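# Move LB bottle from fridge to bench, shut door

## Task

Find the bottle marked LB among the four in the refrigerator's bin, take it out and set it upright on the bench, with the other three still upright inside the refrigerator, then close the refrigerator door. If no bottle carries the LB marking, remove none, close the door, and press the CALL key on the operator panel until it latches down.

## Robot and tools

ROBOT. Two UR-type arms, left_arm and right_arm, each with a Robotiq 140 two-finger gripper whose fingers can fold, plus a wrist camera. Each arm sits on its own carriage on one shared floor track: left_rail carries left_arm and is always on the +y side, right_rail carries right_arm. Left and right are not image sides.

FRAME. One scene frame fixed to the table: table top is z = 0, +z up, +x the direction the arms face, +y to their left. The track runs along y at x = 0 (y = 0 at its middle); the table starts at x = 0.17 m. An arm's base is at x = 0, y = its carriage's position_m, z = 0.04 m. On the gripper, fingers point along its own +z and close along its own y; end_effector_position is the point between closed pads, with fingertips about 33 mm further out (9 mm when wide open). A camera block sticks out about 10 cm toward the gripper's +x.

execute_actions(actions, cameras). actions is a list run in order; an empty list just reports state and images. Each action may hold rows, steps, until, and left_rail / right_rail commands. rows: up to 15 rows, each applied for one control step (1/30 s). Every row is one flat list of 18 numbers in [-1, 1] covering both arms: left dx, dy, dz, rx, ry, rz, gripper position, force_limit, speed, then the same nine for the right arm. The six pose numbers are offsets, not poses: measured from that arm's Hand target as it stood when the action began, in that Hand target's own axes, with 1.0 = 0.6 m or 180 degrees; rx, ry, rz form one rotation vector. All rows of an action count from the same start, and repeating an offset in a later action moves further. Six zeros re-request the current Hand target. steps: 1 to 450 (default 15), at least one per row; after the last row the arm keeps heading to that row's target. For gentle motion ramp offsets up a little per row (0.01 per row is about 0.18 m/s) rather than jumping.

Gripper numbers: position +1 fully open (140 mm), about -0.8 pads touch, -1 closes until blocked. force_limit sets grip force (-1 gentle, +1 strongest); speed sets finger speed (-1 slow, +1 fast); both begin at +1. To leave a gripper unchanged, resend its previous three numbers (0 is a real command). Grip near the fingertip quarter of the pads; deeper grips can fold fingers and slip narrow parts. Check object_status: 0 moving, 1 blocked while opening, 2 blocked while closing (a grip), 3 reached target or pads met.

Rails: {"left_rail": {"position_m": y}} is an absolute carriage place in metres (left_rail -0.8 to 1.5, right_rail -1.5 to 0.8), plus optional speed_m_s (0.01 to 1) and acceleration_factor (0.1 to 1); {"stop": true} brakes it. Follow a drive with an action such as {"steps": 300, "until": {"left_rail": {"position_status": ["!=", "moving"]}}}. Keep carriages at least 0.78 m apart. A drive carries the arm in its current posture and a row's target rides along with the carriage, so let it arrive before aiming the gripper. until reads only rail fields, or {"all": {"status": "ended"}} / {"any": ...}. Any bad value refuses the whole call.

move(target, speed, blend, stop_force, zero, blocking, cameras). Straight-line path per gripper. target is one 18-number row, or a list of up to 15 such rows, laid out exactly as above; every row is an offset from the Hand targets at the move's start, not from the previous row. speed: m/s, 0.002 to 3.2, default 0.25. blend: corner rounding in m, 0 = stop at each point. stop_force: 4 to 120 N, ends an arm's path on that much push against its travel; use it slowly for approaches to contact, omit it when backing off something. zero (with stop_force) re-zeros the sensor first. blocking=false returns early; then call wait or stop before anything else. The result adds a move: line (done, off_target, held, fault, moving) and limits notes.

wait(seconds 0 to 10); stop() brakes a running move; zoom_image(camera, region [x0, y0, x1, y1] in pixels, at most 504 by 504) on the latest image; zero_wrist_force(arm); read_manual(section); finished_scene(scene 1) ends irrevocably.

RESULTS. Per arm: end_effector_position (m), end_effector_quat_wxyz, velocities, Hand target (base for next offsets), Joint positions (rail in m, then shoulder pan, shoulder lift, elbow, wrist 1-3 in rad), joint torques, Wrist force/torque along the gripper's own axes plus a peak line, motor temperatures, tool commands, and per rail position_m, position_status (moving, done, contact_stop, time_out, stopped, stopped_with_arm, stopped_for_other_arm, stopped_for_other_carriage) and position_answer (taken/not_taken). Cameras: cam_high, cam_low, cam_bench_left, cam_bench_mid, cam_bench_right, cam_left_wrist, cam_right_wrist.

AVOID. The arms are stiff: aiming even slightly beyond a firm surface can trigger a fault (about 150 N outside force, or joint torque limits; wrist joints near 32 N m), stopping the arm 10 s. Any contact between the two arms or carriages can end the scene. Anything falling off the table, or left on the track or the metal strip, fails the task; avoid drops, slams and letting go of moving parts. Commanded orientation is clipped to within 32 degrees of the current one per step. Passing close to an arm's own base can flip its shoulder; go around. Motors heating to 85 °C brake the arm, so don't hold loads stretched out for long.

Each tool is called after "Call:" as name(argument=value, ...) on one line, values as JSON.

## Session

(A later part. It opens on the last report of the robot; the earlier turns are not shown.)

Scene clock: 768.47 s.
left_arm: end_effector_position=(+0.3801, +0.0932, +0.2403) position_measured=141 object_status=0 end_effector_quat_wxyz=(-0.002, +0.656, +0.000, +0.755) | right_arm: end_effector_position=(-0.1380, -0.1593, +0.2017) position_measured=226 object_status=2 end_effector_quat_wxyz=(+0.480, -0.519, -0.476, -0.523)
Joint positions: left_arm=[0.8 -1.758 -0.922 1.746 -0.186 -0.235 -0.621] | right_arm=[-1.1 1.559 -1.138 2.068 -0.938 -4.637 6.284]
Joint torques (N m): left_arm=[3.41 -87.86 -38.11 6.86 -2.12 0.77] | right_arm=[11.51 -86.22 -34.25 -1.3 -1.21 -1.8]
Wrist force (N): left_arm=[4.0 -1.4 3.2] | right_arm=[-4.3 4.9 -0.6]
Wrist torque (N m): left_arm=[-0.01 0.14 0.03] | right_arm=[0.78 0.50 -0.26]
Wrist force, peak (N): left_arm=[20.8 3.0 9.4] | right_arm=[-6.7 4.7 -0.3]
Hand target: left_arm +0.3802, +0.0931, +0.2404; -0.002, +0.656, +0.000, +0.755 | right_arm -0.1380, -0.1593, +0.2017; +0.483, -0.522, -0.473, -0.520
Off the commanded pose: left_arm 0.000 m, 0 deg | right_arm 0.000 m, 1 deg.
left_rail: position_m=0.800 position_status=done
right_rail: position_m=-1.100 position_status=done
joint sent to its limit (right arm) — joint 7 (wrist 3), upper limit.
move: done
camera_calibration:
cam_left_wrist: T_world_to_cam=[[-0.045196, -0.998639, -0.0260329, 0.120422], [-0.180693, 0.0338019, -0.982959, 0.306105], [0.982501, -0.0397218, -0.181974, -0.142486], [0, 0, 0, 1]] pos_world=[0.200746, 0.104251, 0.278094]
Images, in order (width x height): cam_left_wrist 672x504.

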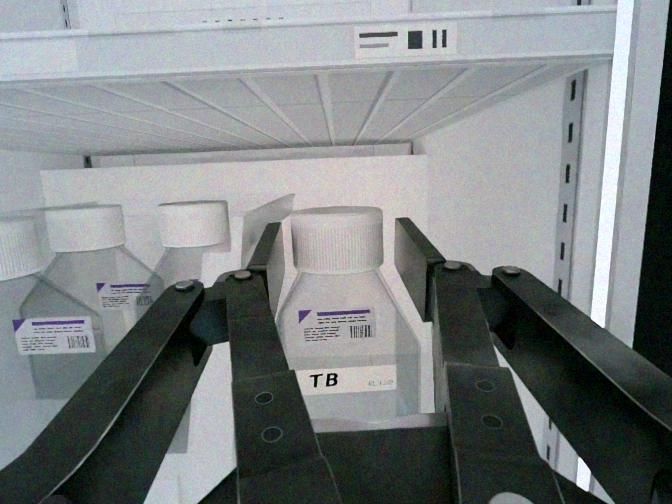

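Call:
move(target=[0,0,-0.17,0,0,0,-0.1,0,-1,0,0,0,0,0,0,-1,-0.2,-1], speed=0.06, cameras=["cam_left_wrist"])

Scene clock: 773.00 s.
left_arm: end_effector_position=(+0.2792, +0.0929, +0.2263) position_measured=141 object_status=3 end_effector_quat_wxyz=(-0.002, +0.656, +0.000, +0.755) | right_arm: end_effector_position=(-0.1380, -0.1593, +0.2017) position_measured=226 object_status=2 end_effector_quat_wxyz=(+0.480, -0.519, -0.476, -0.523)
Joint positions: left_arm=[0.8 -1.9 -0.947 1.795 -0.442 -0.359 -0.379] | right_arm=[-1.1 1.559 -1.138 2.068 -0.938 -4.637 6.284]
Joint torques (N m): left_arm=[-14.91 -99.95 -20.03 0.59 -4.5 2.39] | right_arm=[10.41 -87.27 -34.85 -1.56 -1.12 -2.01]
Wrist force (N): left_arm=[3.8 -1.6 3.4] | right_arm=[-4.3 4.8 -0.5]
Wrist torque (N m): left_arm=[-0.07 0.15 -0.12] | right_arm=[0.75 0.50 -0.26]
Wrist force, peak (N): left_arm=[3.7 -1.7 4.3] | right_arm=[-4.9 5.3 -0.7]
Hand target: left_arm +0.2791, +0.0929, +0.2262; -0.002, +0.656, +0.000, +0.755 | right_arm -0.1380, -0.1593, +0.2017; +0.483, -0.522, -0.473, -0.520
Off the commanded pose: left_arm 0.000 m, 0 deg | right_arm 0.000 m, 1 deg.
left_rail: position_m=0.800 position_status=done
right_rail: position_m=-1.100 position_status=done
joint sent to its limit (right arm) — joint 7 (wrist 3), upper limit.
move: done
camera_calibration:
cam_left_wrist: T_world_to_cam=[[-0.0451772, -0.998642, -0.0259343, 0.115167], [-0.180696, 0.0337015, -0.982961, 0.274034], [0.982501, -0.0397213, -0.181973, -0.04593], [0, 0, 0, 1]] pos_world=[0.0998461, 0.103951, 0.263994]
Images, in order (width x height): cam_left_wrist 672x504.

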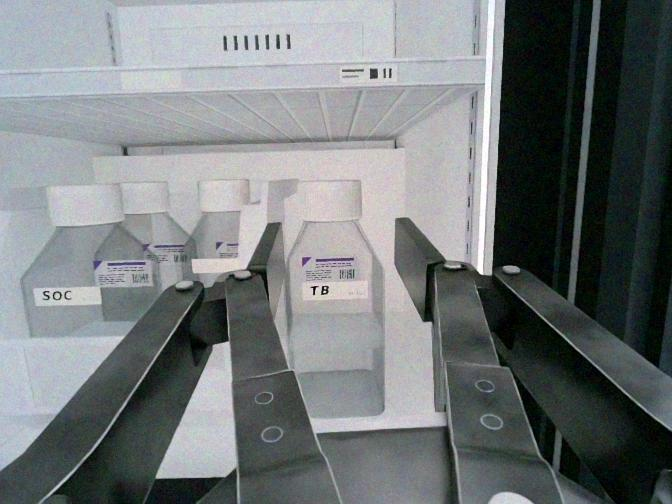

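Call:
move(target=[0.05,-0.2,-0.02,0,0,0,0.5,0,-0.5,0,0,0,0,0,0,-1,-0.2,-1], speed=0.1, cameras=["cam_left_wrist","cam_right_wrist"])

Call:
zoom_image(camera="cam_left_wrist", region=[230, 120, 430, 320])

Scene clock: 777.63 s.
left_arm: end_effector_position=(+0.2627, +0.2126, +0.2547) position_measured=66 object_status=3 end_effector_quat_wxyz=(-0.002, +0.656, +0.000, +0.755) | right_arm: end_effector_position=(-0.1380, -0.1593, +0.2017) position_measured=226 object_status=2 end_effector_quat_wxyz=(+0.480, -0.519, -0.476, -0.523)
Joint positions: left_arm=[0.8 -1.995 -1.134 2.054 -0.594 -0.448 -0.293] | right_arm=[-1.1 1.559 -1.138 2.068 -0.938 -4.637 6.284]
Joint torques (N m): left_arm=[-15.83 -82.28 -18.4 -0.37 -4.51 2.69] | right_arm=[8.96 -87.55 -34.86 -1.93 -0.98 -1.96]
Wrist force (N): left_arm=[3.8 -1.7 4.0] | right_arm=[-4.6 4.9 -0.2]
Wrist torque (N m): left_arm=[-0.05 0.23 -0.16] | right_arm=[0.76 0.56 -0.25]
Wrist force, peak (N): left_arm=[3.9 -2.8 3.6] | right_arm=[-4.9 5.4 -0.5]
Hand target: left_arm +0.2627, +0.2127, +0.2547; -0.002, +0.656, +0.000, +0.755 | right_arm -0.1380, -0.1593, +0.2017; +0.483, -0.522, -0.473, -0.520
Off the commanded pose: left_arm 0.000 m, 0 deg | right_arm 0.000 m, 1 deg.
left_rail: position_m=0.800 position_status=done
right_rail: position_m=-1.100 position_status=done
joint sent to its limit (right arm) — joint 7 (wrist 3), upper limit.
move: done
camera_calibration:
cam_left_wrist: T_world_to_cam=[[-0.0451772, -0.998642, -0.0259343, 0.234698], [-0.180696, 0.0337015, -0.982961, 0.295033], [0.982501, -0.0397213, -0.181973, -0.0197779], [0, 0, 0, 1]] pos_world=[0.0833461, 0.223651, 0.292494]
cam_right_wrist: T_world_to_cam=[[0.99224, -0.123792, -0.0116425, 0.123487], [-0.0531787, -0.33787, -0.939689, 0.120846], [0.112393, 0.933016, -0.341831, 0.416032], [0, 0, 0, 1]] pos_world=[-0.162861, -0.332048, 0.257208]
Images, in order (width x height): cam_left_wrist 672x504, cam_right_wrist 672x504.

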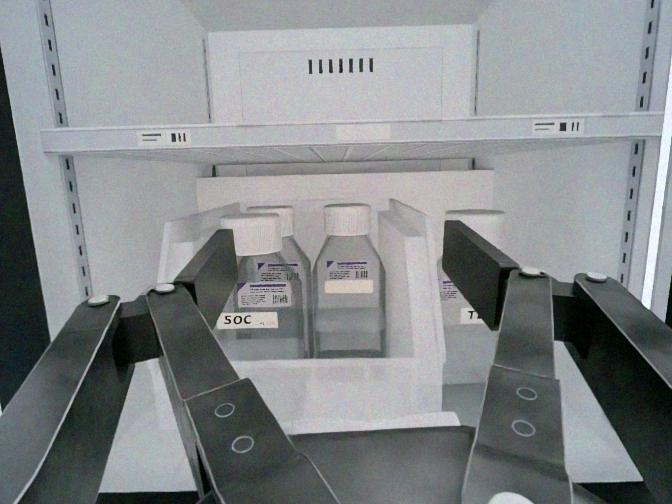

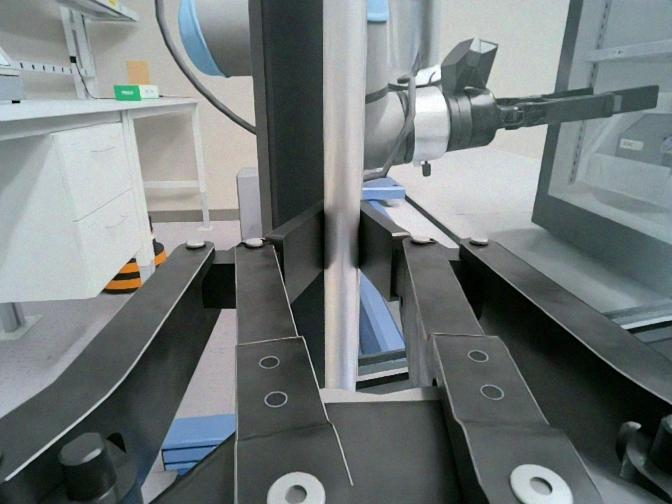

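Scaled by 2.520 from the camera's 672x504 image, which has a finer 960x720 frame.

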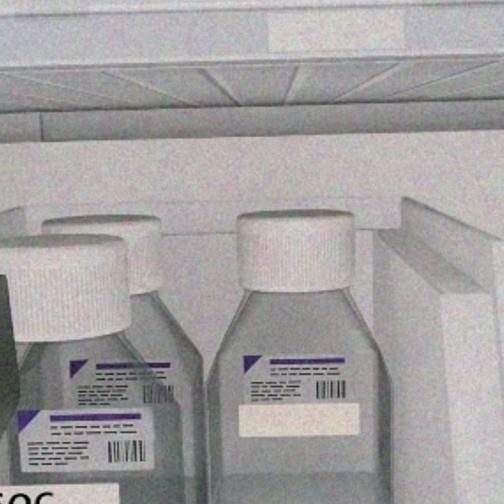

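Call:
move(target=[-0.0131,0.0262,0.0609,0,-0.0444,0,-0.1,0,-0.5,0,0,0,0,0,0,-1,-0.2,-1], speed=0.08, cameras=["cam_left_wrist"])

Call:
zoom_image(camera="cam_left_wrist", region=[200, 100, 500, 400])

Scene clock: 795.83 s.
left_arm: end_effector_position=(+0.3000, +0.1971, +0.2520) position_measured=141 object_status=3 end_effector_quat_wxyz=(-0.002, +0.707, +0.000, +0.707) | right_arm: end_effector_position=(-0.1380, -0.1593, +0.2017) position_measured=226 object_status=2 end_effector_quat_wxyz=(+0.480, -0.519, -0.476, -0.523)
Joint positions: left_arm=[0.8 -1.93 -1.237 2.083 -0.846 -0.362 0.004] | right_arm=[-1.1 1.559 -1.138 2.068 -0.938 -4.637 6.284]
Joint torques (N m): left_arm=[11.13 -77.88 -22.63 -1.67 2.55 2.32] | right_arm=[4.85 -86.37 -34.97 -2.69 -0.52 -1.83]
Wrist force (N): left_arm=[4.0 -1.6 3.1] | right_arm=[-4.6 5.3 -0.4]
Wrist torque (N m): left_arm=[-0.09 0.06 -0.14] | right_arm=[0.87 0.57 -0.25]
Wrist force, peak (N): left_arm=[4.2 -2.6 3.6] | right_arm=[-4.8 5.4 -0.3]
Hand target: left_arm +0.3000, +0.1971, +0.2520; -0.002, +0.707, +0.000, +0.707 | right_arm -0.1380, -0.1593, +0.2017; +0.483, -0.522, -0.473, -0.520
Off the commanded pose: left_arm 0.000 m, 0 deg | right_arm 0.000 m, 1 deg.
left_rail: position_m=0.800 position_status=done
right_rail: position_m=-1.100 position_status=done
joint sent to its limit (right arm) — joint 7 (wrist 3), upper limit.
move: done
camera_calibration:
cam_left_wrist: T_world_to_cam=[[-0.0478012, -0.998675, -0.0190623, 0.219968], [-0.315451, 0.0332009, -0.948361, 0.3314], [0.947737, -0.0393196, -0.31662, -0.0133169], [0, 0, 0, 1]] pos_world=[0.127676, 0.20815, 0.314263]
Images, in order (width x height): cam_left_wrist 672x504.

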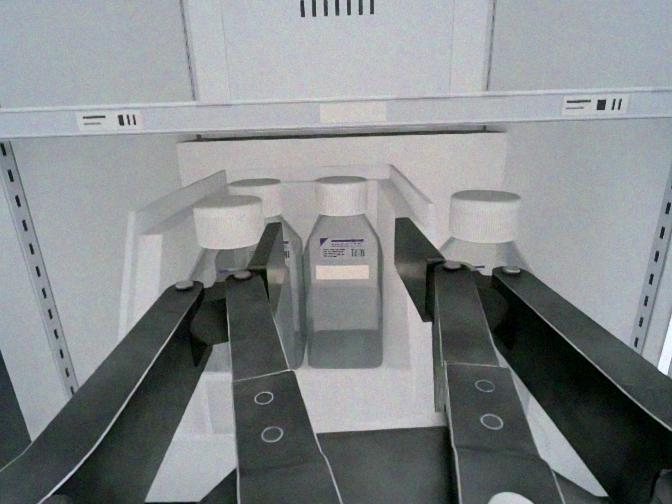

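Scaled by 1.680 from the camera's 672x504 image, which has a finer 960x720 frame.

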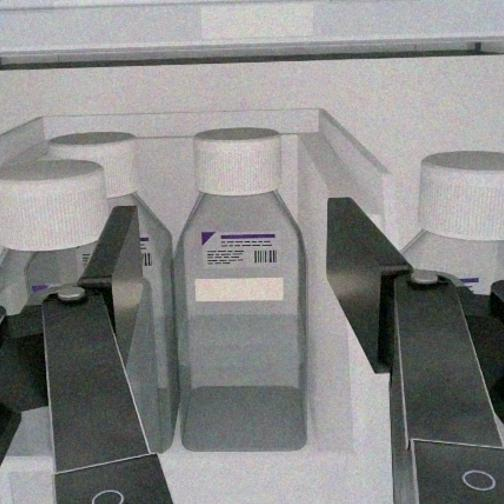

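Call:
move(target=[-0.0033,0.0083,0.2617,0,0,0,-0.1,0,-0.5,0,0,0,0,0,0,-1,-0.2,-1], speed=0.05, stop_force=6, cameras=["cam_left_wrist","cam_right_wrist"])

Call:
zoom_image(camera="cam_left_wrist", region=[200, 100, 500, 400])

Scene clock: 806.50 s.
left_arm: end_effector_position=(+0.4108, +0.1941, +0.2506) position_measured=141 object_status=3 end_effector_quat_wxyz=(-0.002, +0.707, +0.000, +0.707) | right_arm: end_effector_position=(-0.1380, -0.1593, +0.2017) position_measured=226 object_status=2 end_effector_quat_wxyz=(+0.480, -0.519, -0.476, -0.523)
Joint positions: left_arm=[0.8 -1.745 -1.228 2.072 -0.846 -0.177 0.005] | right_arm=[-1.1 1.559 -1.138 2.068 -0.938 -4.637 6.284]
Joint torques (N m): left_arm=[-13.18 -71.08 -18.88 -1.14 -2.04 -0.44] | right_arm=[1.68 -86.46 -34.75 -3.27 -0.09 -2.12]
Wrist force (N): left_arm=[16.2 -3.0 2.8] | right_arm=[-6.1 4.2 -0.2]
Wrist torque (N m): left_arm=[-0.20 -0.17 -0.63] | right_arm=[0.80 0.51 -0.26]
Wrist force, peak (N): left_arm=[33.1 -2.5 -0.7] | right_arm=[-7.3 4.1 -0.5]
Hand target: left_arm +0.4108, +0.1941, +0.2506; -0.002, +0.707, +0.000, +0.707 (not the last commanded pose) | right_arm -0.1380, -0.1593, +0.2017; +0.483, -0.522, -0.473, -0.520
Off the commanded pose: left_arm 0.046 m, 0 deg | right_arm 0.000 m, 1 deg.
left_rail: position_m=0.800 position_status=done
right_rail: position_m=-1.100 position_status=done
joint sent to its limit (right arm) — joint 7 (wrist 3), upper limit.
move: contact (left_arm)
camera_calibration:
cam_left_wrist: T_world_to_cam=[[-0.047709, -0.998679, -0.0190864, 0.222123], [-0.315634, 0.0332021, -0.9483, 0.36512], [0.947681, -0.0392181, -0.316801, -0.118747], [0, 0, 0, 1]] pos_world=[0.238375, 0.20505, 0.312863]
cam_right_wrist: T_world_to_cam=[[0.99224, -0.123792, -0.0116425, 0.123487], [-0.0531787, -0.33787, -0.939689, 0.120846], [0.112393, 0.933016, -0.341831, 0.416032], [0, 0, 0, 1]] pos_world=[-0.162861, -0.332048, 0.257208]
Images, in order (width x height): cam_left_wrist 672x504, cam_right_wrist 672x504.

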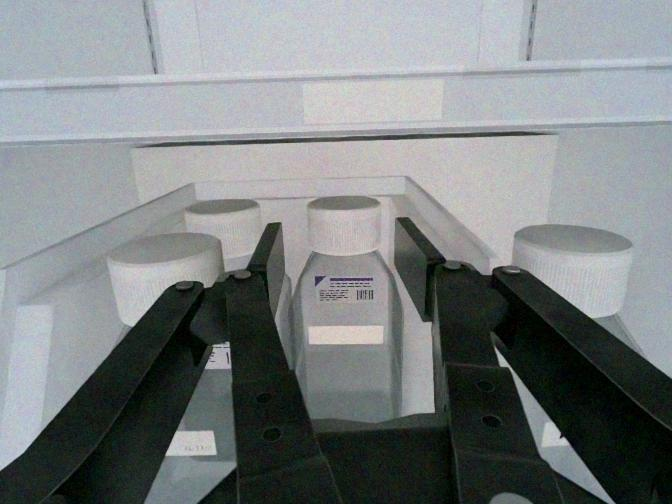

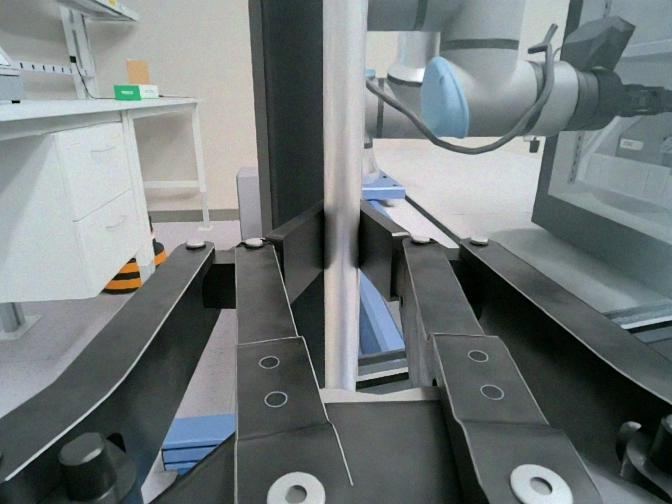

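Scaled by 1.680 from the camera's 672x504 image, which has a finer 960x720 frame.

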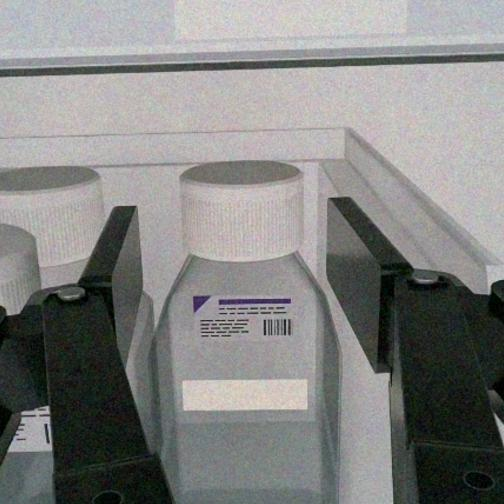

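Call:
move(target=[[0.005,0,-0.2,0,0,0,-0.1,0,-0.5,0,0,0,0,0,0,-1,-0.2,-1],[0.08,-0.05,-0.5,0,0,0,-0.1,0,-0.5,0,0,0,0,0,0,-1,-0.2,-1]], speed=[0.05,0.15], blend=[0.01,0], cameras=["cam_left_wrist"])

Call:
zoom_image(camera="cam_left_wrist", region=[180, 150, 520, 490])

Scene clock: 826.90 s.
left_arm: end_effector_position=(+0.1108, +0.2229, +0.2987) position_measured=141 object_status=3 end_effector_quat_wxyz=(-0.002, +0.707, +0.000, +0.707) | right_arm: end_effector_position=(-0.1380, -0.1593, +0.2017) position_measured=226 object_status=2 end_effector_quat_wxyz=(+0.480, -0.519, -0.476, -0.523)
Joint positions: left_arm=[0.8 -2.233 -1.276 2.023 -0.748 -0.665 0.004] | right_arm=[-1.1 1.559 -1.138 2.068 -0.938 -4.637 6.284]
Joint torques (N m): left_arm=[-15.35 -75.51 -44.3 6.51 -3.26 -1.07] | right_arm=[-1.49 -87.38 -34.1 -4.03 0.72 -1.79]
Wrist force (N): left_arm=[3.4 -0.7 3.3] | right_arm=[-4.8 4.4 -0.8]
Wrist torque (N m): left_arm=[0.19 0.21 -0.12] | right_arm=[0.83 0.57 -0.25]
Wrist force, peak (N): left_arm=[16.7 -2.6 2.6] | right_arm=[-6.8 3.9 -0.6]
Hand target: left_arm +0.1107, +0.2230, +0.2987; -0.002, +0.707, +0.000, +0.707 | right_arm -0.1380, -0.1593, +0.2017; +0.483, -0.522, -0.473, -0.520
Off the commanded pose: left_arm 0.000 m, 0 deg | right_arm 0.000 m, 1 deg.
left_rail: position_m=0.800 position_status=done
right_rail: position_m=-1.100 position_status=done
joint sent to its limit (right arm) — joint 7 (wrist 3), upper limit.
move: done
camera_calibration:
cam_left_wrist: T_world_to_cam=[[-0.0478035, -0.998675, -0.0190542, 0.237579], [-0.315631, 0.0332014, -0.948301, 0.31521], [0.947677, -0.039318, -0.3168, 0.181888], [0, 0, 0, 1]] pos_world=[-0.0615243, 0.23395, 0.361063]
Images, in order (width x height): cam_left_wrist 672x504.

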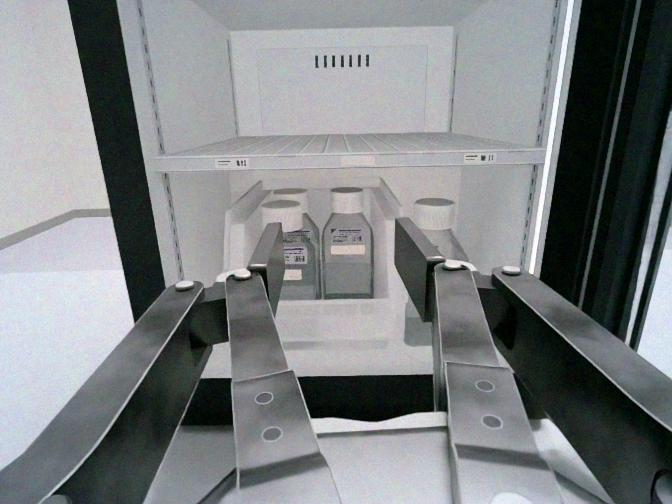

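Scaled by 1.482 from the camera's 672x504 image, which has a finer 960x720 frame.

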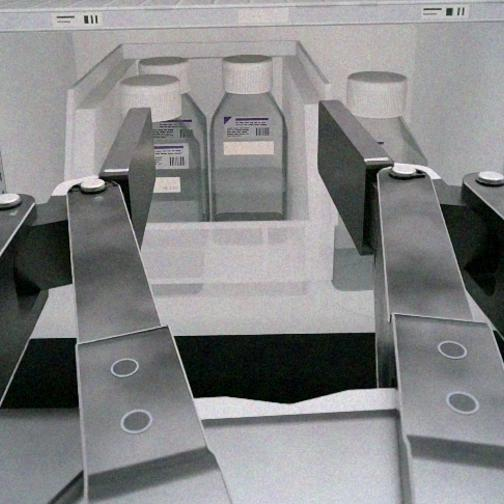

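Call:
execute_actions(actions=[{"left_rail":{"position_m":1.25,"acceleration_factor":0.5},"steps":150,"until":{"left_rail":{"position_status":["!=","moving"]}}}], cameras=[])

Call:
move(target=[[0,0,0,0,0,0,-0.1,0,-0.5,0,-0.0535,0.1723,0,0,0,-1,-0.2,-1],[0,0,0,0,0,0,-0.1,0,-0.5,0,-0.0638,0.3672,0,0,0,-1,-0.2,-1],[0,0,0,0,0,0,-0.1,0,-0.5,0,-0.0238,0.5585,0,0,0,-1,-0.2,-1],[0,0,0,0,0,0,-0.1,0,-0.5,0,0.03,0.6775,0,0,0,-1,-0.2,-1]], speed=0.06, blend=[0.02,0.02,0.02,0], cameras=["cam_right_wrist","cam_bench_mid"])

Scene clock: 838.93 s.
left_arm: end_effector_position=(+0.1107, +0.6730, +0.2987) position_measured=141 object_status=3 end_effector_quat_wxyz=(-0.002, +0.707, +0.000, +0.707) | right_arm: end_effector_position=(-0.1380, -0.1593, +0.2017) position_measured=226 object_status=2 end_effector_quat_wxyz=(+0.480, -0.519, -0.476, -0.523)
Joint positions: left_arm=[1.25 -2.233 -1.276 2.023 -0.747 -0.665 0.004] | right_arm=[-1.1 1.559 -1.138 2.068 -0.938 -4.637 6.284]
Joint torques (N m): left_arm=[-6.05 -58.53 -31.91 2.09 -0.68 -0.95] | right_arm=[-4.76 -87.27 -33.61 -4.62 0.76 -1.55]
Wrist force (N): left_arm=[3.3 -0.6 3.3] | right_arm=[-4.5 4.6 -0.4]
Wrist torque (N m): left_arm=[0.21 0.25 -0.12] | right_arm=[0.86 0.49 -0.26]
Wrist force, peak (N): left_arm=[3.4 -2.8 3.4] | right_arm=[-5.0 4.8 -0.6]
Hand target: left_arm +0.1107, +0.6730, +0.2987; -0.002, +0.707, +0.000, +0.707 | right_arm -0.1380, -0.1593, +0.2017; +0.483, -0.522, -0.473, -0.520
Tool commands: left_gripper/position=-0.1 left_gripper/force_limit=+0.0 left_gripper/speed=-0.5 right_gripper/position=-1.0 right_gripper/force_limit=-0.2 right_gripper/speed=-1.0
Off the commanded pose: left_arm 0.000 m, 0 deg | right_arm 0.000 m, 1 deg.
left_rail: position_m=1.250 position_status=done
right_rail: position_m=-1.100 position_status=done
joint sent to its limit (right arm) — joint 7 (wrist 3), upper limit.
No camera images: "cameras" was empty.

Scene clock: 846.50 s.
left_arm: end_effector_position=(+0.1107, +0.6730, +0.2987) position_measured=141 object_status=3 end_effector_quat_wxyz=(-0.002, +0.707, +0.000, +0.707) | right_arm: end_effector_position=(-0.0851, +0.2440, +0.2045) position_measured=255 object_status=3 end_effector_quat_wxyz=(+0.480, -0.519, -0.476, -0.523)
Joint positions: left_arm=[1.25 -2.233 -1.276 2.023 -0.747 -0.665 0.004] | right_arm=[-1.1 1.511 -0.644 1.13 -0.494 -4.686 6.284]
Joint torques (N m): left_arm=[11.95 -46.59 -44.74 0.73 1.97 -1.24] | right_arm=[-12.92 -108.88 -50.81 -0.49 -2.19 -1.88]
Wrist force (N): left_arm=[3.6 -0.4 3.2] | right_arm=[-4.4 3.7 -1.3]
Wrist torque (N m): left_arm=[0.24 0.18 -0.12] | right_arm=[0.74 0.54 -0.29]
Wrist force, peak (N): left_arm=[4.1 -0.5 3.3] | right_arm=[-5.7 4.4 -2.8]
Hand target: left_arm +0.1107, +0.6730, +0.2987; -0.002, +0.707, +0.000, +0.707 | right_arm -0.0851, +0.2441, +0.2045; +0.483, -0.522, -0.473, -0.520
Off the commanded pose: left_arm 0.000 m, 0 deg | right_arm 0.000 m, 1 deg.
left_rail: position_m=1.250 position_status=done
right_rail: position_m=-1.100 position_status=done
joint sent to its limit (right arm) — joint 7 (wrist 3), upper limit.
move: done
camera_calibration:
cam_right_wrist: T_world_to_cam=[[0.992249, -0.12376, -0.0111807, 0.120934], [-0.0527863, -0.338335, -0.939544, 0.262681], [0.112495, 0.932852, -0.342246, 0.0349357], [0, 0, 0, 1]] pos_world=[-0.110061, 0.0712513, 0.26011]
Images, in order (width x height): cam_bench_mid 672x504, cam_right_wrist 672x504.

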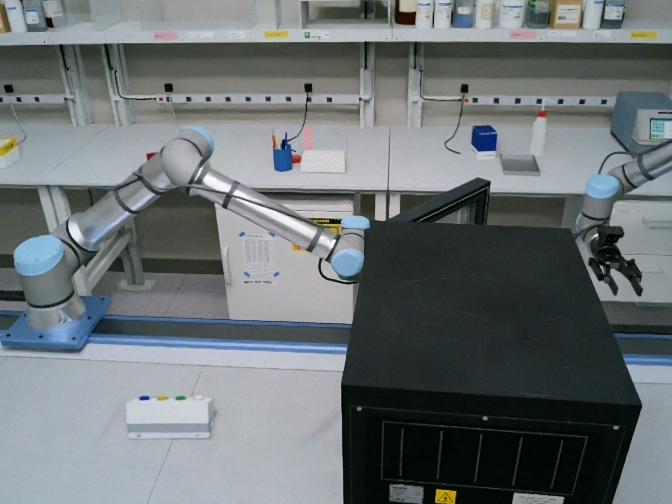

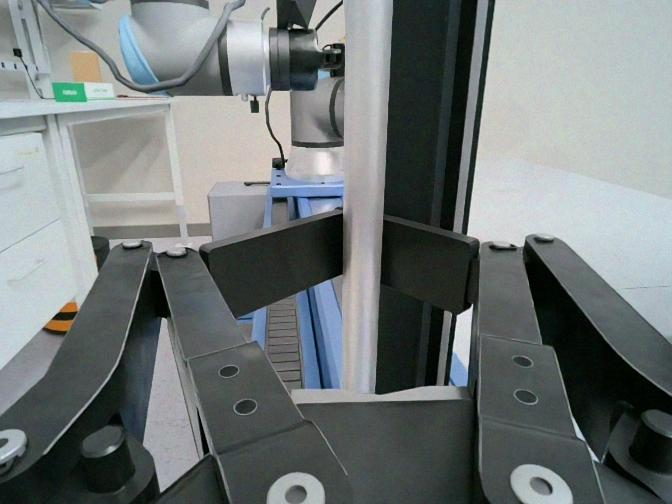

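Call:
execute_actions(actions=[{"rows":[[0,0,0,0,0,0,-0.1,0,-0.5,0,0,0,0,0,0,-0.75,-1,-1]],"steps":40}], cameras=["cam_right_wrist"])

Scene clock: 853.57 s.
left_arm: end_effector_position=(+0.1107, +0.6730, +0.2987) position_measured=141 object_status=3 end_effector_quat_wxyz=(-0.002, +0.707, +0.000, +0.707) | right_arm: end_effector_position=(-0.0850, +0.2441, +0.2045) position_measured=223 object_status=3 end_effector_quat_wxyz=(+0.480, -0.519, -0.476, -0.523)
Joint positions: left_arm=[1.25 -2.233 -1.276 2.023 -0.747 -0.665 0.004] | right_arm=[-1.1 1.511 -0.644 1.13 -0.494 -4.686 6.284]
Joint torques (N m): left_arm=[12.77 -48.05 -43.64 0.53 1.62 -1.13] | right_arm=[-2.4 -123.35 -40.43 -2.4 1.36 -1.8]
Wrist force (N): left_arm=[3.5 -0.4 3.2] | right_arm=[-3.8 3.7 -1.3]
Wrist torque (N m): left_arm=[0.24 0.20 -0.12] | right_arm=[0.88 0.53 -0.22]
Wrist force, peak (N): left_arm=[3.8 -0.7 3.5] | right_arm=[-4.6 5.4 -1.4]
Hand target: left_arm +0.1107, +0.6730, +0.2987; -0.002, +0.707, +0.000, +0.707 | right_arm -0.0851, +0.2441, +0.2045; +0.483, -0.522, -0.473, -0.520
Off the commanded pose: left_arm 0.000 m, 0 deg | right_arm 0.000 m, 1 deg.
left_rail: position_m=1.250 position_status=done
right_rail: position_m=-1.100 position_status=done
joint sent to its limit (right arm) — joint 7 (wrist 3), upper limit.
camera_calibration:
cam_right_wrist: T_world_to_cam=[[0.99225, -0.123757, -0.011169, 0.120844], [-0.0527849, -0.338424, -0.939512, 0.262719], [0.112491, 0.93282, -0.342334, 0.0348562], [0, 0, 0, 1]] pos_world=[-0.109961, 0.0713512, 0.26011]
Images, in order (width x height): cam_right_wrist 672x504.

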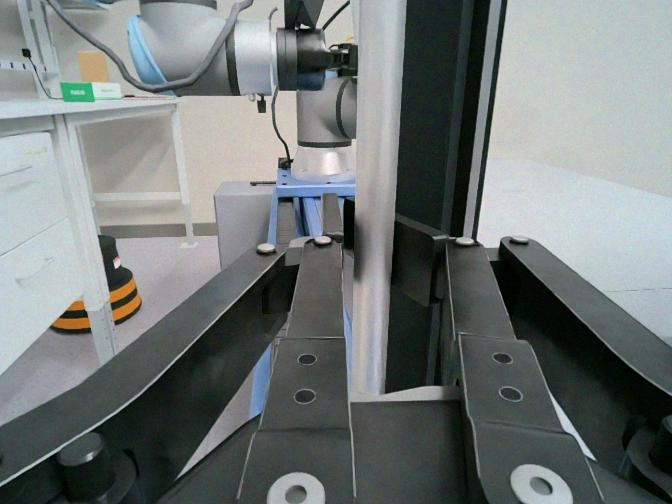

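Call:
execute_actions(actions=[{"rows":[[0,0,0,0,0,0,-0.1,0,-0.5,0,0,0,0,0,0,-0.5,-1,-1]],"steps":40}], cameras=["cam_right_wrist"])

Call:
execute_actions(actions=[{"rows":[[0,0,0,0,0,0,-0.1,0,-0.5,0,0,0,0,0,0,0.0,-1,-1]],"steps":60}], cameras=["cam_right_wrist"])

Scene clock: 858.23 s.
left_arm: end_effector_position=(+0.1107, +0.6730, +0.2987) position_measured=141 object_status=3 end_effector_quat_wxyz=(-0.002, +0.707, +0.000, +0.707) | right_arm: end_effector_position=(-0.0851, +0.2441, +0.2045) position_measured=215 object_status=1 end_effector_quat_wxyz=(+0.480, -0.519, -0.476, -0.523)
Joint positions: left_arm=[1.25 -2.233 -1.276 2.023 -0.747 -0.665 0.004] | right_arm=[-1.1 1.511 -0.644 1.13 -0.494 -4.686 6.284]
Joint torques (N m): left_arm=[13.9 -47.44 -44.14 0.59 1.94 -0.68] | right_arm=[-45.36 -134.49 -37.75 0.01 13.29 -1.73]
Wrist force (N): left_arm=[3.6 -0.5 3.4] | right_arm=[-7.6 -22.0 19.8]
Wrist torque (N m): left_arm=[0.22 0.18 -0.12] | right_arm=[2.87 0.58 -0.11]
Wrist force, peak (N): left_arm=[3.8 -0.5 3.2] | right_arm=[-7.0 -22.3 19.6]
Hand target: left_arm +0.1107, +0.6730, +0.2987; -0.002, +0.707, +0.000, +0.707 | right_arm -0.0851, +0.2441, +0.2045; +0.483, -0.522, -0.473, -0.520
Off the commanded pose: left_arm 0.000 m, 0 deg | right_arm 0.000 m, 1 deg.
left_rail: position_m=1.250 position_status=done
right_rail: position_m=-1.100 position_status=done
joint sent to its limit (right arm) — joint 7 (wrist 3), upper limit.
camera_calibration:
cam_right_wrist: T_world_to_cam=[[0.99225, -0.123756, -0.0111692, 0.120844], [-0.0527741, -0.338337, -0.939544, 0.262722], [0.112495, 0.932852, -0.342246, 0.0348312], [0, 0, 0, 1]] pos_world=[-0.109961, 0.0713513, 0.26011]
Images, in order (width x height): cam_right_wrist 672x504.

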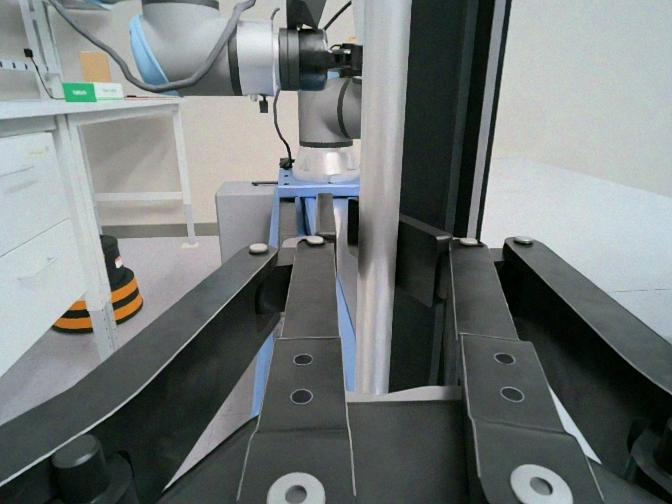

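Scene clock: 860.43 s.
left_arm: end_effector_position=(+0.1107, +0.6730, +0.2987) position_measured=141 object_status=3 end_effector_quat_wxyz=(-0.002, +0.707, +0.000, +0.707) | right_arm: end_effector_position=(-0.0851, +0.2441, +0.2045) position_measured=215 object_status=1 end_effector_quat_wxyz=(+0.480, -0.519, -0.476, -0.523)
Joint positions: left_arm=[1.25 -2.233 -1.276 2.023 -0.747 -0.665 0.004] | right_arm=[-1.1 1.511 -0.644 1.13 -0.494 -4.686 6.284]
Joint torques (N m): left_arm=[12.99 -47.61 -44.05 0.84 1.74 -0.74] | right_arm=[-45.3 -134.83 -37.26 -0.06 13.22 -1.5]
Wrist force (N): left_arm=[3.4 -0.6 3.2] | right_arm=[-7.0 -22.0 19.2]
Wrist torque (N m): left_arm=[0.21 0.22 -0.12] | right_arm=[2.89 0.45 -0.11]
Wrist force, peak (N): left_arm=[3.6 -0.4 3.5] | right_arm=[-7.2 -22.5 19.9]
Hand target: left_arm +0.1107, +0.6730, +0.2987; -0.002, +0.707, +0.000, +0.707 | right_arm -0.0851, +0.2441, +0.2045; +0.483, -0.522, -0.473, -0.520
Off the commanded pose: left_arm 0.000 m, 0 deg | right_arm 0.000 m, 1 deg.
left_rail: position_m=1.250 position_status=done
right_rail: position_m=-1.100 position_status=done
joint sent to its limit (right arm) — joint 7 (wrist 3), upper limit.
camera_calibration:
cam_right_wrist: T_world_to_cam=[[0.99225, -0.123756, -0.0111692, 0.120844], [-0.0527741, -0.338337, -0.939544, 0.262722], [0.112495, 0.932852, -0.342246, 0.0348312], [0, 0, 0, 1]] pos_world=[-0.109961, 0.0713513, 0.26011]
Images, in order (width x height): cam_right_wrist 672x504.

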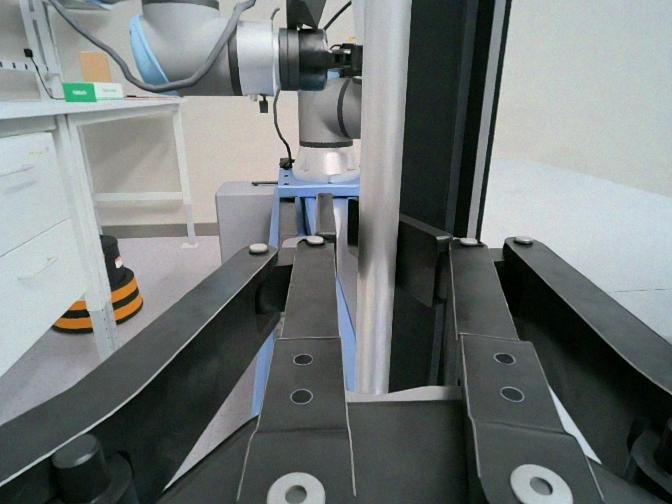

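Call:
move(target=[0,0,0,0,0,0,-0.1,0,-0.5,0,-0.008,0,0,0,0,-0.68,-1,-1], speed=0.02, cameras=["cam_right_wrist"])

Scene clock: 864.67 s.
left_arm: end_effector_position=(+0.1107, +0.6730, +0.2987) position_measured=141 object_status=3 end_effector_quat_wxyz=(-0.002, +0.707, +0.000, +0.707) | right_arm: end_effector_position=(-0.0895, +0.2445, +0.2045) position_measured=214 object_status=0 end_effector_quat_wxyz=(+0.480, -0.519, -0.476, -0.523)
Joint positions: left_arm=[1.25 -2.233 -1.276 2.023 -0.747 -0.665 0.004] | right_arm=[-1.1 1.516 -0.643 1.127 -0.492 -4.681 6.284]
Joint torques (N m): left_arm=[12.08 -46.53 -43.62 0.54 1.54 -0.96] | right_arm=[11.37 -111.04 -53 -0.34 1.36 -1.5]
Wrist force (N): left_arm=[3.4 -0.7 3.5] | right_arm=[-4.8 4.1 -2.7]
Wrist torque (N m): left_arm=[0.18 0.23 -0.13] | right_arm=[0.55 0.46 -0.21]
Wrist force, peak (N): left_arm=[3.8 -0.7 3.4] | right_arm=[-7.4 -22.5 19.8]
Hand target: left_arm +0.1107, +0.6730, +0.2987; -0.002, +0.707, +0.000, +0.707 | right_arm -0.0898, +0.2445, +0.2045; +0.483, -0.522, -0.473, -0.520
Off the commanded pose: left_arm 0.000 m, 0 deg | right_arm 0.000 m, 1 deg.
left_rail: position_m=1.250 position_status=done
right_rail: position_m=-1.100 position_status=done
joint sent to its limit (right arm) — joint 7 (wrist 3), upper limit.
move: done
camera_calibration:
cam_right_wrist: T_world_to_cam=[[0.992233, -0.123886, -0.0112395, 0.125386], [-0.0528837, -0.338318, -0.939545, 0.2627], [0.112594, 0.932842, -0.342242, 0.0350095], [0, 0, 0, 1]] pos_world=[-0.114461, 0.0717514, 0.26021]
Images, in order (width x height): cam_right_wrist 672x504.

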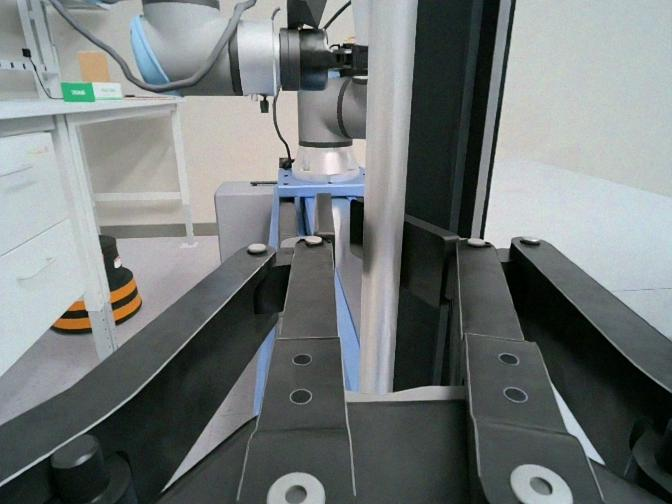

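Call:
move(target=[0,0,0,0,0,0,-0.1,0,-0.5,0,0.01,-0.17,0,0,0,-0.68,-1,-1], speed=0.03, cameras=["cam_right_wrist","cam_bench_mid"])

Scene clock: 877.43 s.
left_arm: end_effector_position=(+0.1107, +0.6730, +0.2987) position_measured=141 object_status=3 end_effector_quat_wxyz=(-0.002, +0.707, +0.000, +0.707) | right_arm: end_effector_position=(-0.0958, +0.2296, +0.2047) position_measured=215 object_status=3 end_effector_quat_wxyz=(+0.483, -0.517, -0.479, -0.520)
Joint positions: left_arm=[1.25 -2.233 -1.276 2.023 -0.747 -0.665 0.004] | right_arm=[-1.1 1.517 -0.666 1.174 -0.515 -4.69 6.284]
Joint torques (N m): left_arm=[12.46 -45.77 -44.44 0.75 1.52 -0.89] | right_arm=[-64.97 -125.81 -38.8 -2 9.92 0.32]
Wrist force (N): left_arm=[3.5 -0.4 3.3] | right_arm=[-11.0 -38.5 31.7]
Wrist torque (N m): left_arm=[0.23 0.20 -0.12] | right_arm=[4.33 0.17 -0.22]
Wrist force, peak (N): left_arm=[3.7 -0.6 3.5] | right_arm=[-16.4 -85.6 65.7]
Hand target: left_arm +0.1107, +0.6730, +0.2987; -0.002, +0.707, +0.000, +0.707 | right_arm -0.0958, +0.2296, +0.2047; +0.483, -0.517, -0.479, -0.520 (not the last commanded pose)
Tool commands: left_gripper/position=-0.1 left_gripper/force_limit=+0.0 left_gripper/speed=-0.5 right_gripper/position=-0.678431 right_gripper/force_limit=-1.0 right_gripper/speed=-1.0
Off the commanded pose: left_arm 0.000 m, 0 deg | right_arm 0.087 m, 1 deg.
TORQUE FAULT: the external load on joint 6 (wrist 2) of the right arm reached its load limit, and that arm stopped for 10 seconds. A torque fault puts only its own arm into a fault stop. That arm's remaining commands of this call were not run. Before the stop ended, the hold on joint 6 (wrist 2) of that arm was turned back by 0.4 degrees, the way its load pushed it. That arm's target is now where it stood when the stop ended, not its last command. That arm keeps its grip as last carried out and accepts commands again: back off and push less far. That arm stops again whenever a joint's load reaches its limit.
left_rail: position_m=1.250 position_status=done
right_rail: position_m=-1.100 position_status=done
move: fault (right_arm)
camera_calibration:
cam_right_wrist: T_world_to_cam=[[0.993512, -0.113177, -0.011179, 0.127359], [-0.0491286, -0.338452, -0.9397, 0.257818], [0.102569, 0.934153, -0.341816, 0.0483079], [0, 0, 0, 1]] pos_world=[-0.118822, 0.0565461, 0.260208]
Images, in order (width x height): cam_bench_mid 672x504, cam_right_wrist 672x504.

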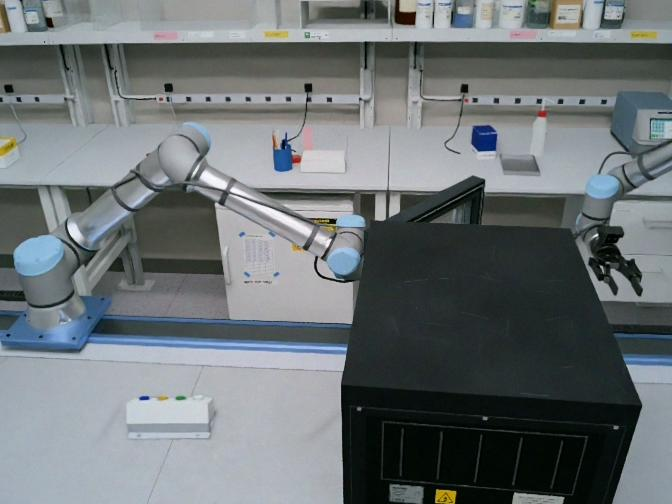

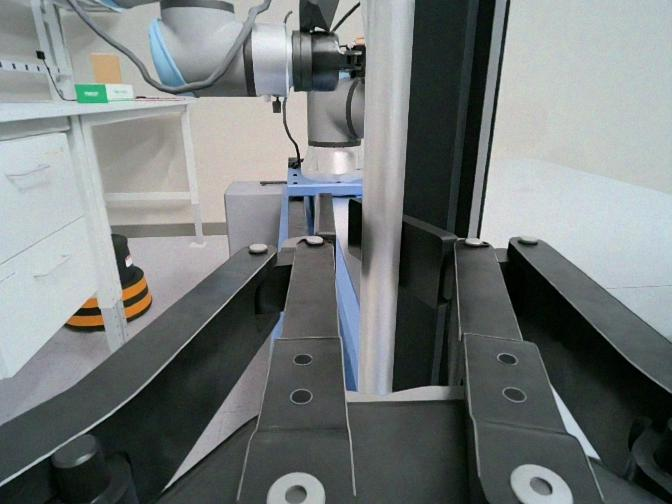

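Call:
move(target=[0,0,0,0,0,0,-0.1,0,-0.5,0,-0.012,0.01,0,0,0,-0.68,-1,-1], speed=0.02, cameras=[])

Call:
move(target=[0,0,0,0,0,0,-0.1,0,-0.5,0,0,0,0,0,0,-0.4,-1,-1], cameras=["cam_right_wrist"])

Scene clock: 890.90 s.
left_arm: end_effector_position=(+0.1107, +0.6730, +0.2987) position_measured=141 object_status=3 end_effector_quat_wxyz=(-0.002, +0.707, +0.000, +0.707) | right_arm: end_effector_position=(-0.1024, +0.2361, +0.2047) position_measured=214 object_status=3 end_effector_quat_wxyz=(+0.483, -0.517, -0.479, -0.520)
Joint positions: left_arm=[1.25 -2.233 -1.276 2.023 -0.747 -0.665 0.004] | right_arm=[-1.1 1.524 -0.655 1.151 -0.504 -4.683 6.284]
Joint torques (N m): left_arm=[12.46 -47.33 -44.65 0.78 1.01 -0.54] | right_arm=[16.76 -111.26 -51.63 -0.62 1.87 -3.31]
Wrist force (N): left_arm=[3.3 -0.3 3.0] | right_arm=[-1.3 7.6 -1.9]
Wrist torque (N m): left_arm=[0.26 0.24 -0.12] | right_arm=[1.30 -0.14 -0.28]
Wrist force, peak (N): left_arm=[3.7 -0.7 3.4] | right_arm=[-11.4 -41.9 32.3]
Hand target: left_arm +0.1107, +0.6730, +0.2987; -0.002, +0.707, +0.000, +0.707 | right_arm -0.1025, +0.2362, +0.2047; +0.483, -0.517, -0.479, -0.520
Off the commanded pose: left_arm 0.000 m, 0 deg | right_arm 0.000 m, 0 deg.
left_rail: position_m=1.250 position_status=done
right_rail: position_m=-1.100 position_status=done
move: done
No camera images: "cameras" was empty.

Scene clock: 891.70 s.
left_arm: end_effector_position=(+0.1107, +0.6730, +0.2987) position_measured=141 object_status=3 end_effector_quat_wxyz=(-0.002, +0.707, +0.000, +0.707) | right_arm: end_effector_position=(-0.1028, +0.2362, +0.2047) position_measured=193 object_status=1 end_effector_quat_wxyz=(+0.483, -0.517, -0.479, -0.520)
Joint positions: left_arm=[1.25 -2.233 -1.276 2.023 -0.747 -0.665 0.004] | right_arm=[-1.1 1.525 -0.655 1.151 -0.504 -4.683 6.284]
Joint torques (N m): left_arm=[13.07 -47.31 -43.58 0.59 1.3 -0.42] | right_arm=[-29.27 -114.22 -44.21 -0.39 7.63 -3.29]
Wrist force (N): left_arm=[3.6 -0.2 3.1] | right_arm=[-4.5 -16.9 17.1]
Wrist torque (N m): left_arm=[0.28 0.18 -0.12] | right_arm=[3.34 -0.10 -0.22]
Wrist force, peak (N): left_arm=[3.7 -0.7 3.4] | right_arm=[-4.5 -16.8 17.2]
Hand target: left_arm +0.1107, +0.6730, +0.2987; -0.002, +0.707, +0.000, +0.707 | right_arm -0.1025, +0.2362, +0.2047; +0.483, -0.517, -0.479, -0.520
Off the commanded pose: left_arm 0.000 m, 0 deg | right_arm 0.000 m, 0 deg.
left_rail: position_m=1.250 position_status=done
right_rail: position_m=-1.100 position_status=done
move: done
camera_calibration:
cam_right_wrist: T_world_to_cam=[[0.993547, -0.112865, -0.0111888, 0.135048], [-0.0490326, -0.338477, -0.939696, 0.259815], [0.102272, 0.934181, -0.341827, 0.0428583], [0, 0, 0, 1]] pos_world=[-0.12582, 0.0631459, 0.260308]
Images, in order (width x height): cam_right_wrist 672x504.

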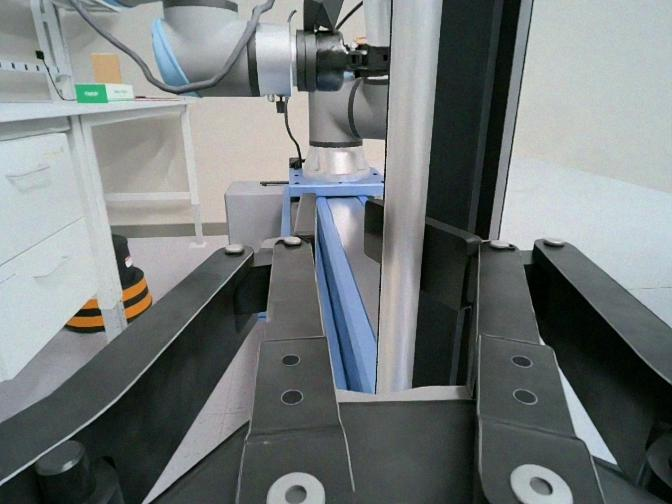

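Call:
move(target=[0,0,0,0,0,0,-0.1,0,-0.5,0,-0.015,0.03,0,0,0,-0.4,-1,-1], speed=0.02, cameras=["cam_right_wrist"])

Scene clock: 896.07 s.
left_arm: end_effector_position=(+0.1107, +0.6730, +0.2987) position_measured=141 object_status=3 end_effector_quat_wxyz=(-0.002, +0.707, +0.000, +0.707) | right_arm: end_effector_position=(-0.1101, +0.2548, +0.2049) position_measured=179 object_status=3 end_effector_quat_wxyz=(+0.483, -0.517, -0.479, -0.520)
Joint positions: left_arm=[1.25 -2.233 -1.276 2.023 -0.747 -0.665 0.004] | right_arm=[-1.1 1.533 -0.623 1.088 -0.473 -4.675 6.284]
Joint torques (N m): left_arm=[12.52 -45.47 -43.88 0.69 0.98 -0.14] | right_arm=[13.87 -108.48 -51.87 -0.83 1.66 -3.33]
Wrist force (N): left_arm=[3.3 -0.6 3.3] | right_arm=[-2.1 7.2 -2.2]
Wrist torque (N m): left_arm=[0.19 0.24 -0.12] | right_arm=[1.24 0.03 -0.28]
Wrist force, peak (N): left_arm=[3.8 -0.7 3.4] | right_arm=[-5.1 -20.3 19.8]
Hand target: left_arm +0.1107, +0.6730, +0.2987; -0.002, +0.707, +0.000, +0.707 | right_arm -0.1101, +0.2548, +0.2049; +0.483, -0.517, -0.479, -0.520
Off the commanded pose: left_arm 0.000 m, 0 deg | right_arm 0.000 m, 0 deg.
left_rail: position_m=1.250 position_status=done
right_rail: position_m=-1.100 position_status=done
move: done
camera_calibration:
cam_right_wrist: T_world_to_cam=[[0.993512, -0.113177, -0.011179, 0.144421], [-0.0491286, -0.338452, -0.9397, 0.265832], [0.102569, 0.934153, -0.341816, 0.0263024], [0, 0, 0, 1]] pos_world=[-0.133122, 0.0817461, 0.260408]
Images, in order (width x height): cam_right_wrist 672x504.

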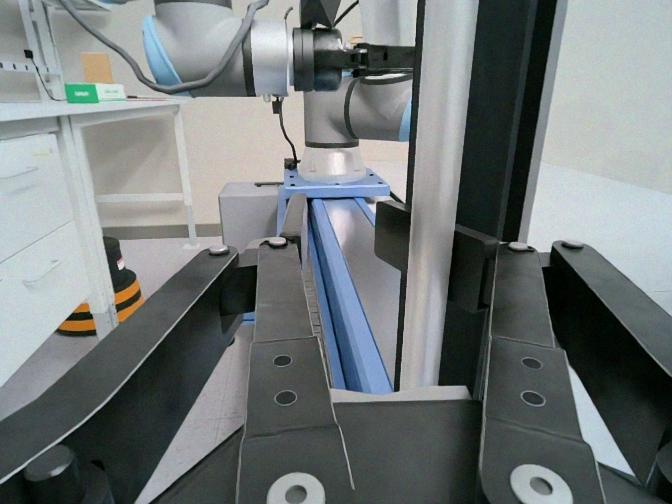

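Call:
move(target=[0,0,0,0,0,0,-0.1,0,-0.5,0,-0.005,0.06,0,0,0,-0.4,-1,-1], speed=0.03, stop_force=25, cameras=["cam_right_wrist"])

Scene clock: 903.17 s.
left_arm: end_effector_position=(+0.1107, +0.6730, +0.2987) position_measured=141 object_status=3 end_effector_quat_wxyz=(-0.002, +0.707, +0.000, +0.707) | right_arm: end_effector_position=(-0.1104, +0.2910, +0.2052) position_measured=179 object_status=3 end_effector_quat_wxyz=(+0.483, -0.517, -0.479, -0.520)
Joint positions: left_arm=[1.25 -2.233 -1.276 2.023 -0.747 -0.665 0.004] | right_arm=[-1.1 1.535 -0.56 0.963 -0.411 -4.673 6.284]
Joint torques (N m): left_arm=[11.42 -47 -44.16 0.62 1.06 -0.3] | right_arm=[14.67 -115.29 -54.22 -0.55 1.63 -2.81]
Wrist force (N): left_arm=[3.2 -0.7 3.2] | right_arm=[-2.6 7.3 -2.7]
Wrist torque (N m): left_arm=[0.17 0.26 -0.12] | right_arm=[1.18 0.16 -0.24]
Wrist force, peak (N): left_arm=[3.7 -0.6 3.5] | right_arm=[-2.4 8.1 -2.7]
Hand target: left_arm +0.1107, +0.6730, +0.2987; -0.002, +0.707, +0.000, +0.707 | right_arm -0.1104, +0.2910, +0.2052; +0.483, -0.517, -0.479, -0.520
Off the commanded pose: left_arm 0.000 m, 0 deg | right_arm 0.000 m, 0 deg.
left_rail: position_m=1.250 position_status=done
right_rail: position_m=-1.100 position_status=done
move: done
camera_calibration:
cam_right_wrist: T_world_to_cam=[[0.993512, -0.113177, -0.011179, 0.148819], [-0.0491286, -0.338452, -0.9397, 0.278352], [0.102569, 0.934153, -0.341816, -0.00738065], [0, 0, 0, 1]] pos_world=[-0.133422, 0.117946, 0.260708]
Images, in order (width x height): cam_right_wrist 672x504.

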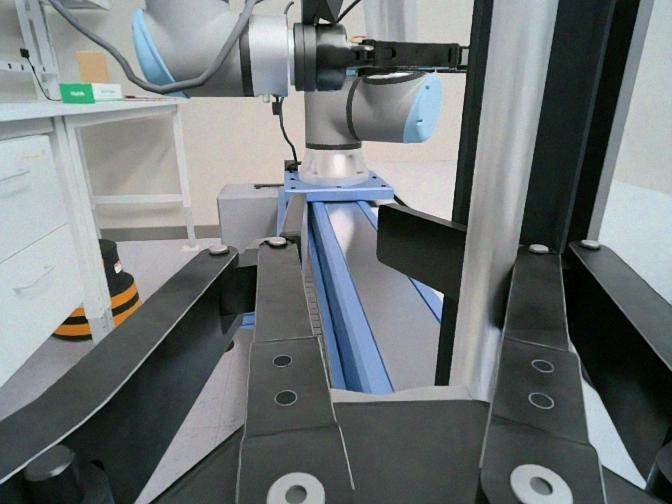

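Call:
move(target=[0,0,0,0,0,0,-0.1,0,-0.5,0,0.03,0,0,0,0,-0.4,-1,-1], speed=0.03, stop_force=25, cameras=["cam_right_wrist"])

Scene clock: 908.37 s.
left_arm: end_effector_position=(+0.1107, +0.6730, +0.2987) position_measured=141 object_status=3 end_effector_quat_wxyz=(-0.002, +0.707, +0.000, +0.707) | right_arm: end_effector_position=(-0.0924, +0.2896, +0.2051) position_measured=179 object_status=3 end_effector_quat_wxyz=(+0.483, -0.517, -0.479, -0.520)
Joint positions: left_arm=[1.25 -2.233 -1.276 2.023 -0.747 -0.665 0.004] | right_arm=[-1.1 1.517 -0.567 0.976 -0.417 -4.69 6.284]
Joint torques (N m): left_arm=[9.76 -47.07 -44.09 0.61 0.86 -0.06] | right_arm=[-19.33 -150.46 -39.11 -6.41 -0.26 3.87]
Wrist force (N): left_arm=[3.2 -0.8 3.3] | right_arm=[-4.4 0.3 3.6]
Wrist torque (N m): left_arm=[0.15 0.26 -0.12] | right_arm=[1.82 0.10 -0.10]
Wrist force, peak (N): left_arm=[3.7 -0.4 3.4] | right_arm=[-2.6 7.9 -2.7]
Hand target: left_arm +0.1107, +0.6730, +0.2987; -0.002, +0.707, +0.000, +0.707 | right_arm -0.0924, +0.2896, +0.2051; +0.483, -0.517, -0.479, -0.520
Off the commanded pose: left_arm 0.000 m, 0 deg | right_arm 0.000 m, 0 deg.
left_rail: position_m=1.250 position_status=done
right_rail: position_m=-1.100 position_status=done
joint sent to its limit (right arm) — joint 7 (wrist 3), upper limit.
move: done
camera_calibration:
cam_right_wrist: T_world_to_cam=[[0.993512, -0.113177, -0.011179, 0.130877], [-0.0491286, -0.338452, -0.9397, 0.278757], [0.102569, 0.934153, -0.341816, -0.00790882], [0, 0, 0, 1]] pos_world=[-0.115522, 0.116546, 0.260708]
Images, in order (width x height): cam_right_wrist 672x504.

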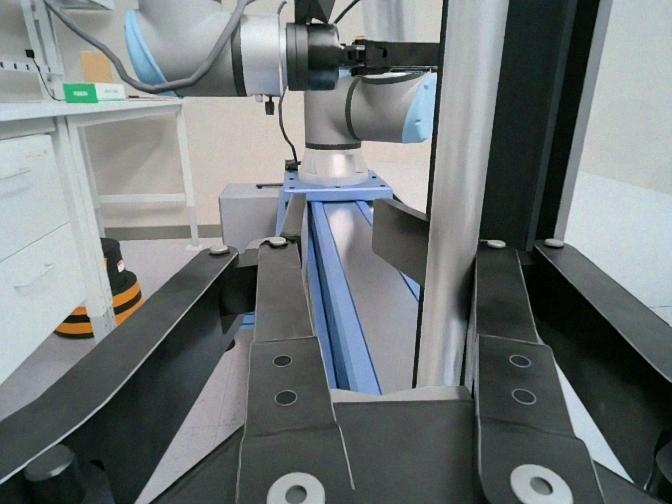

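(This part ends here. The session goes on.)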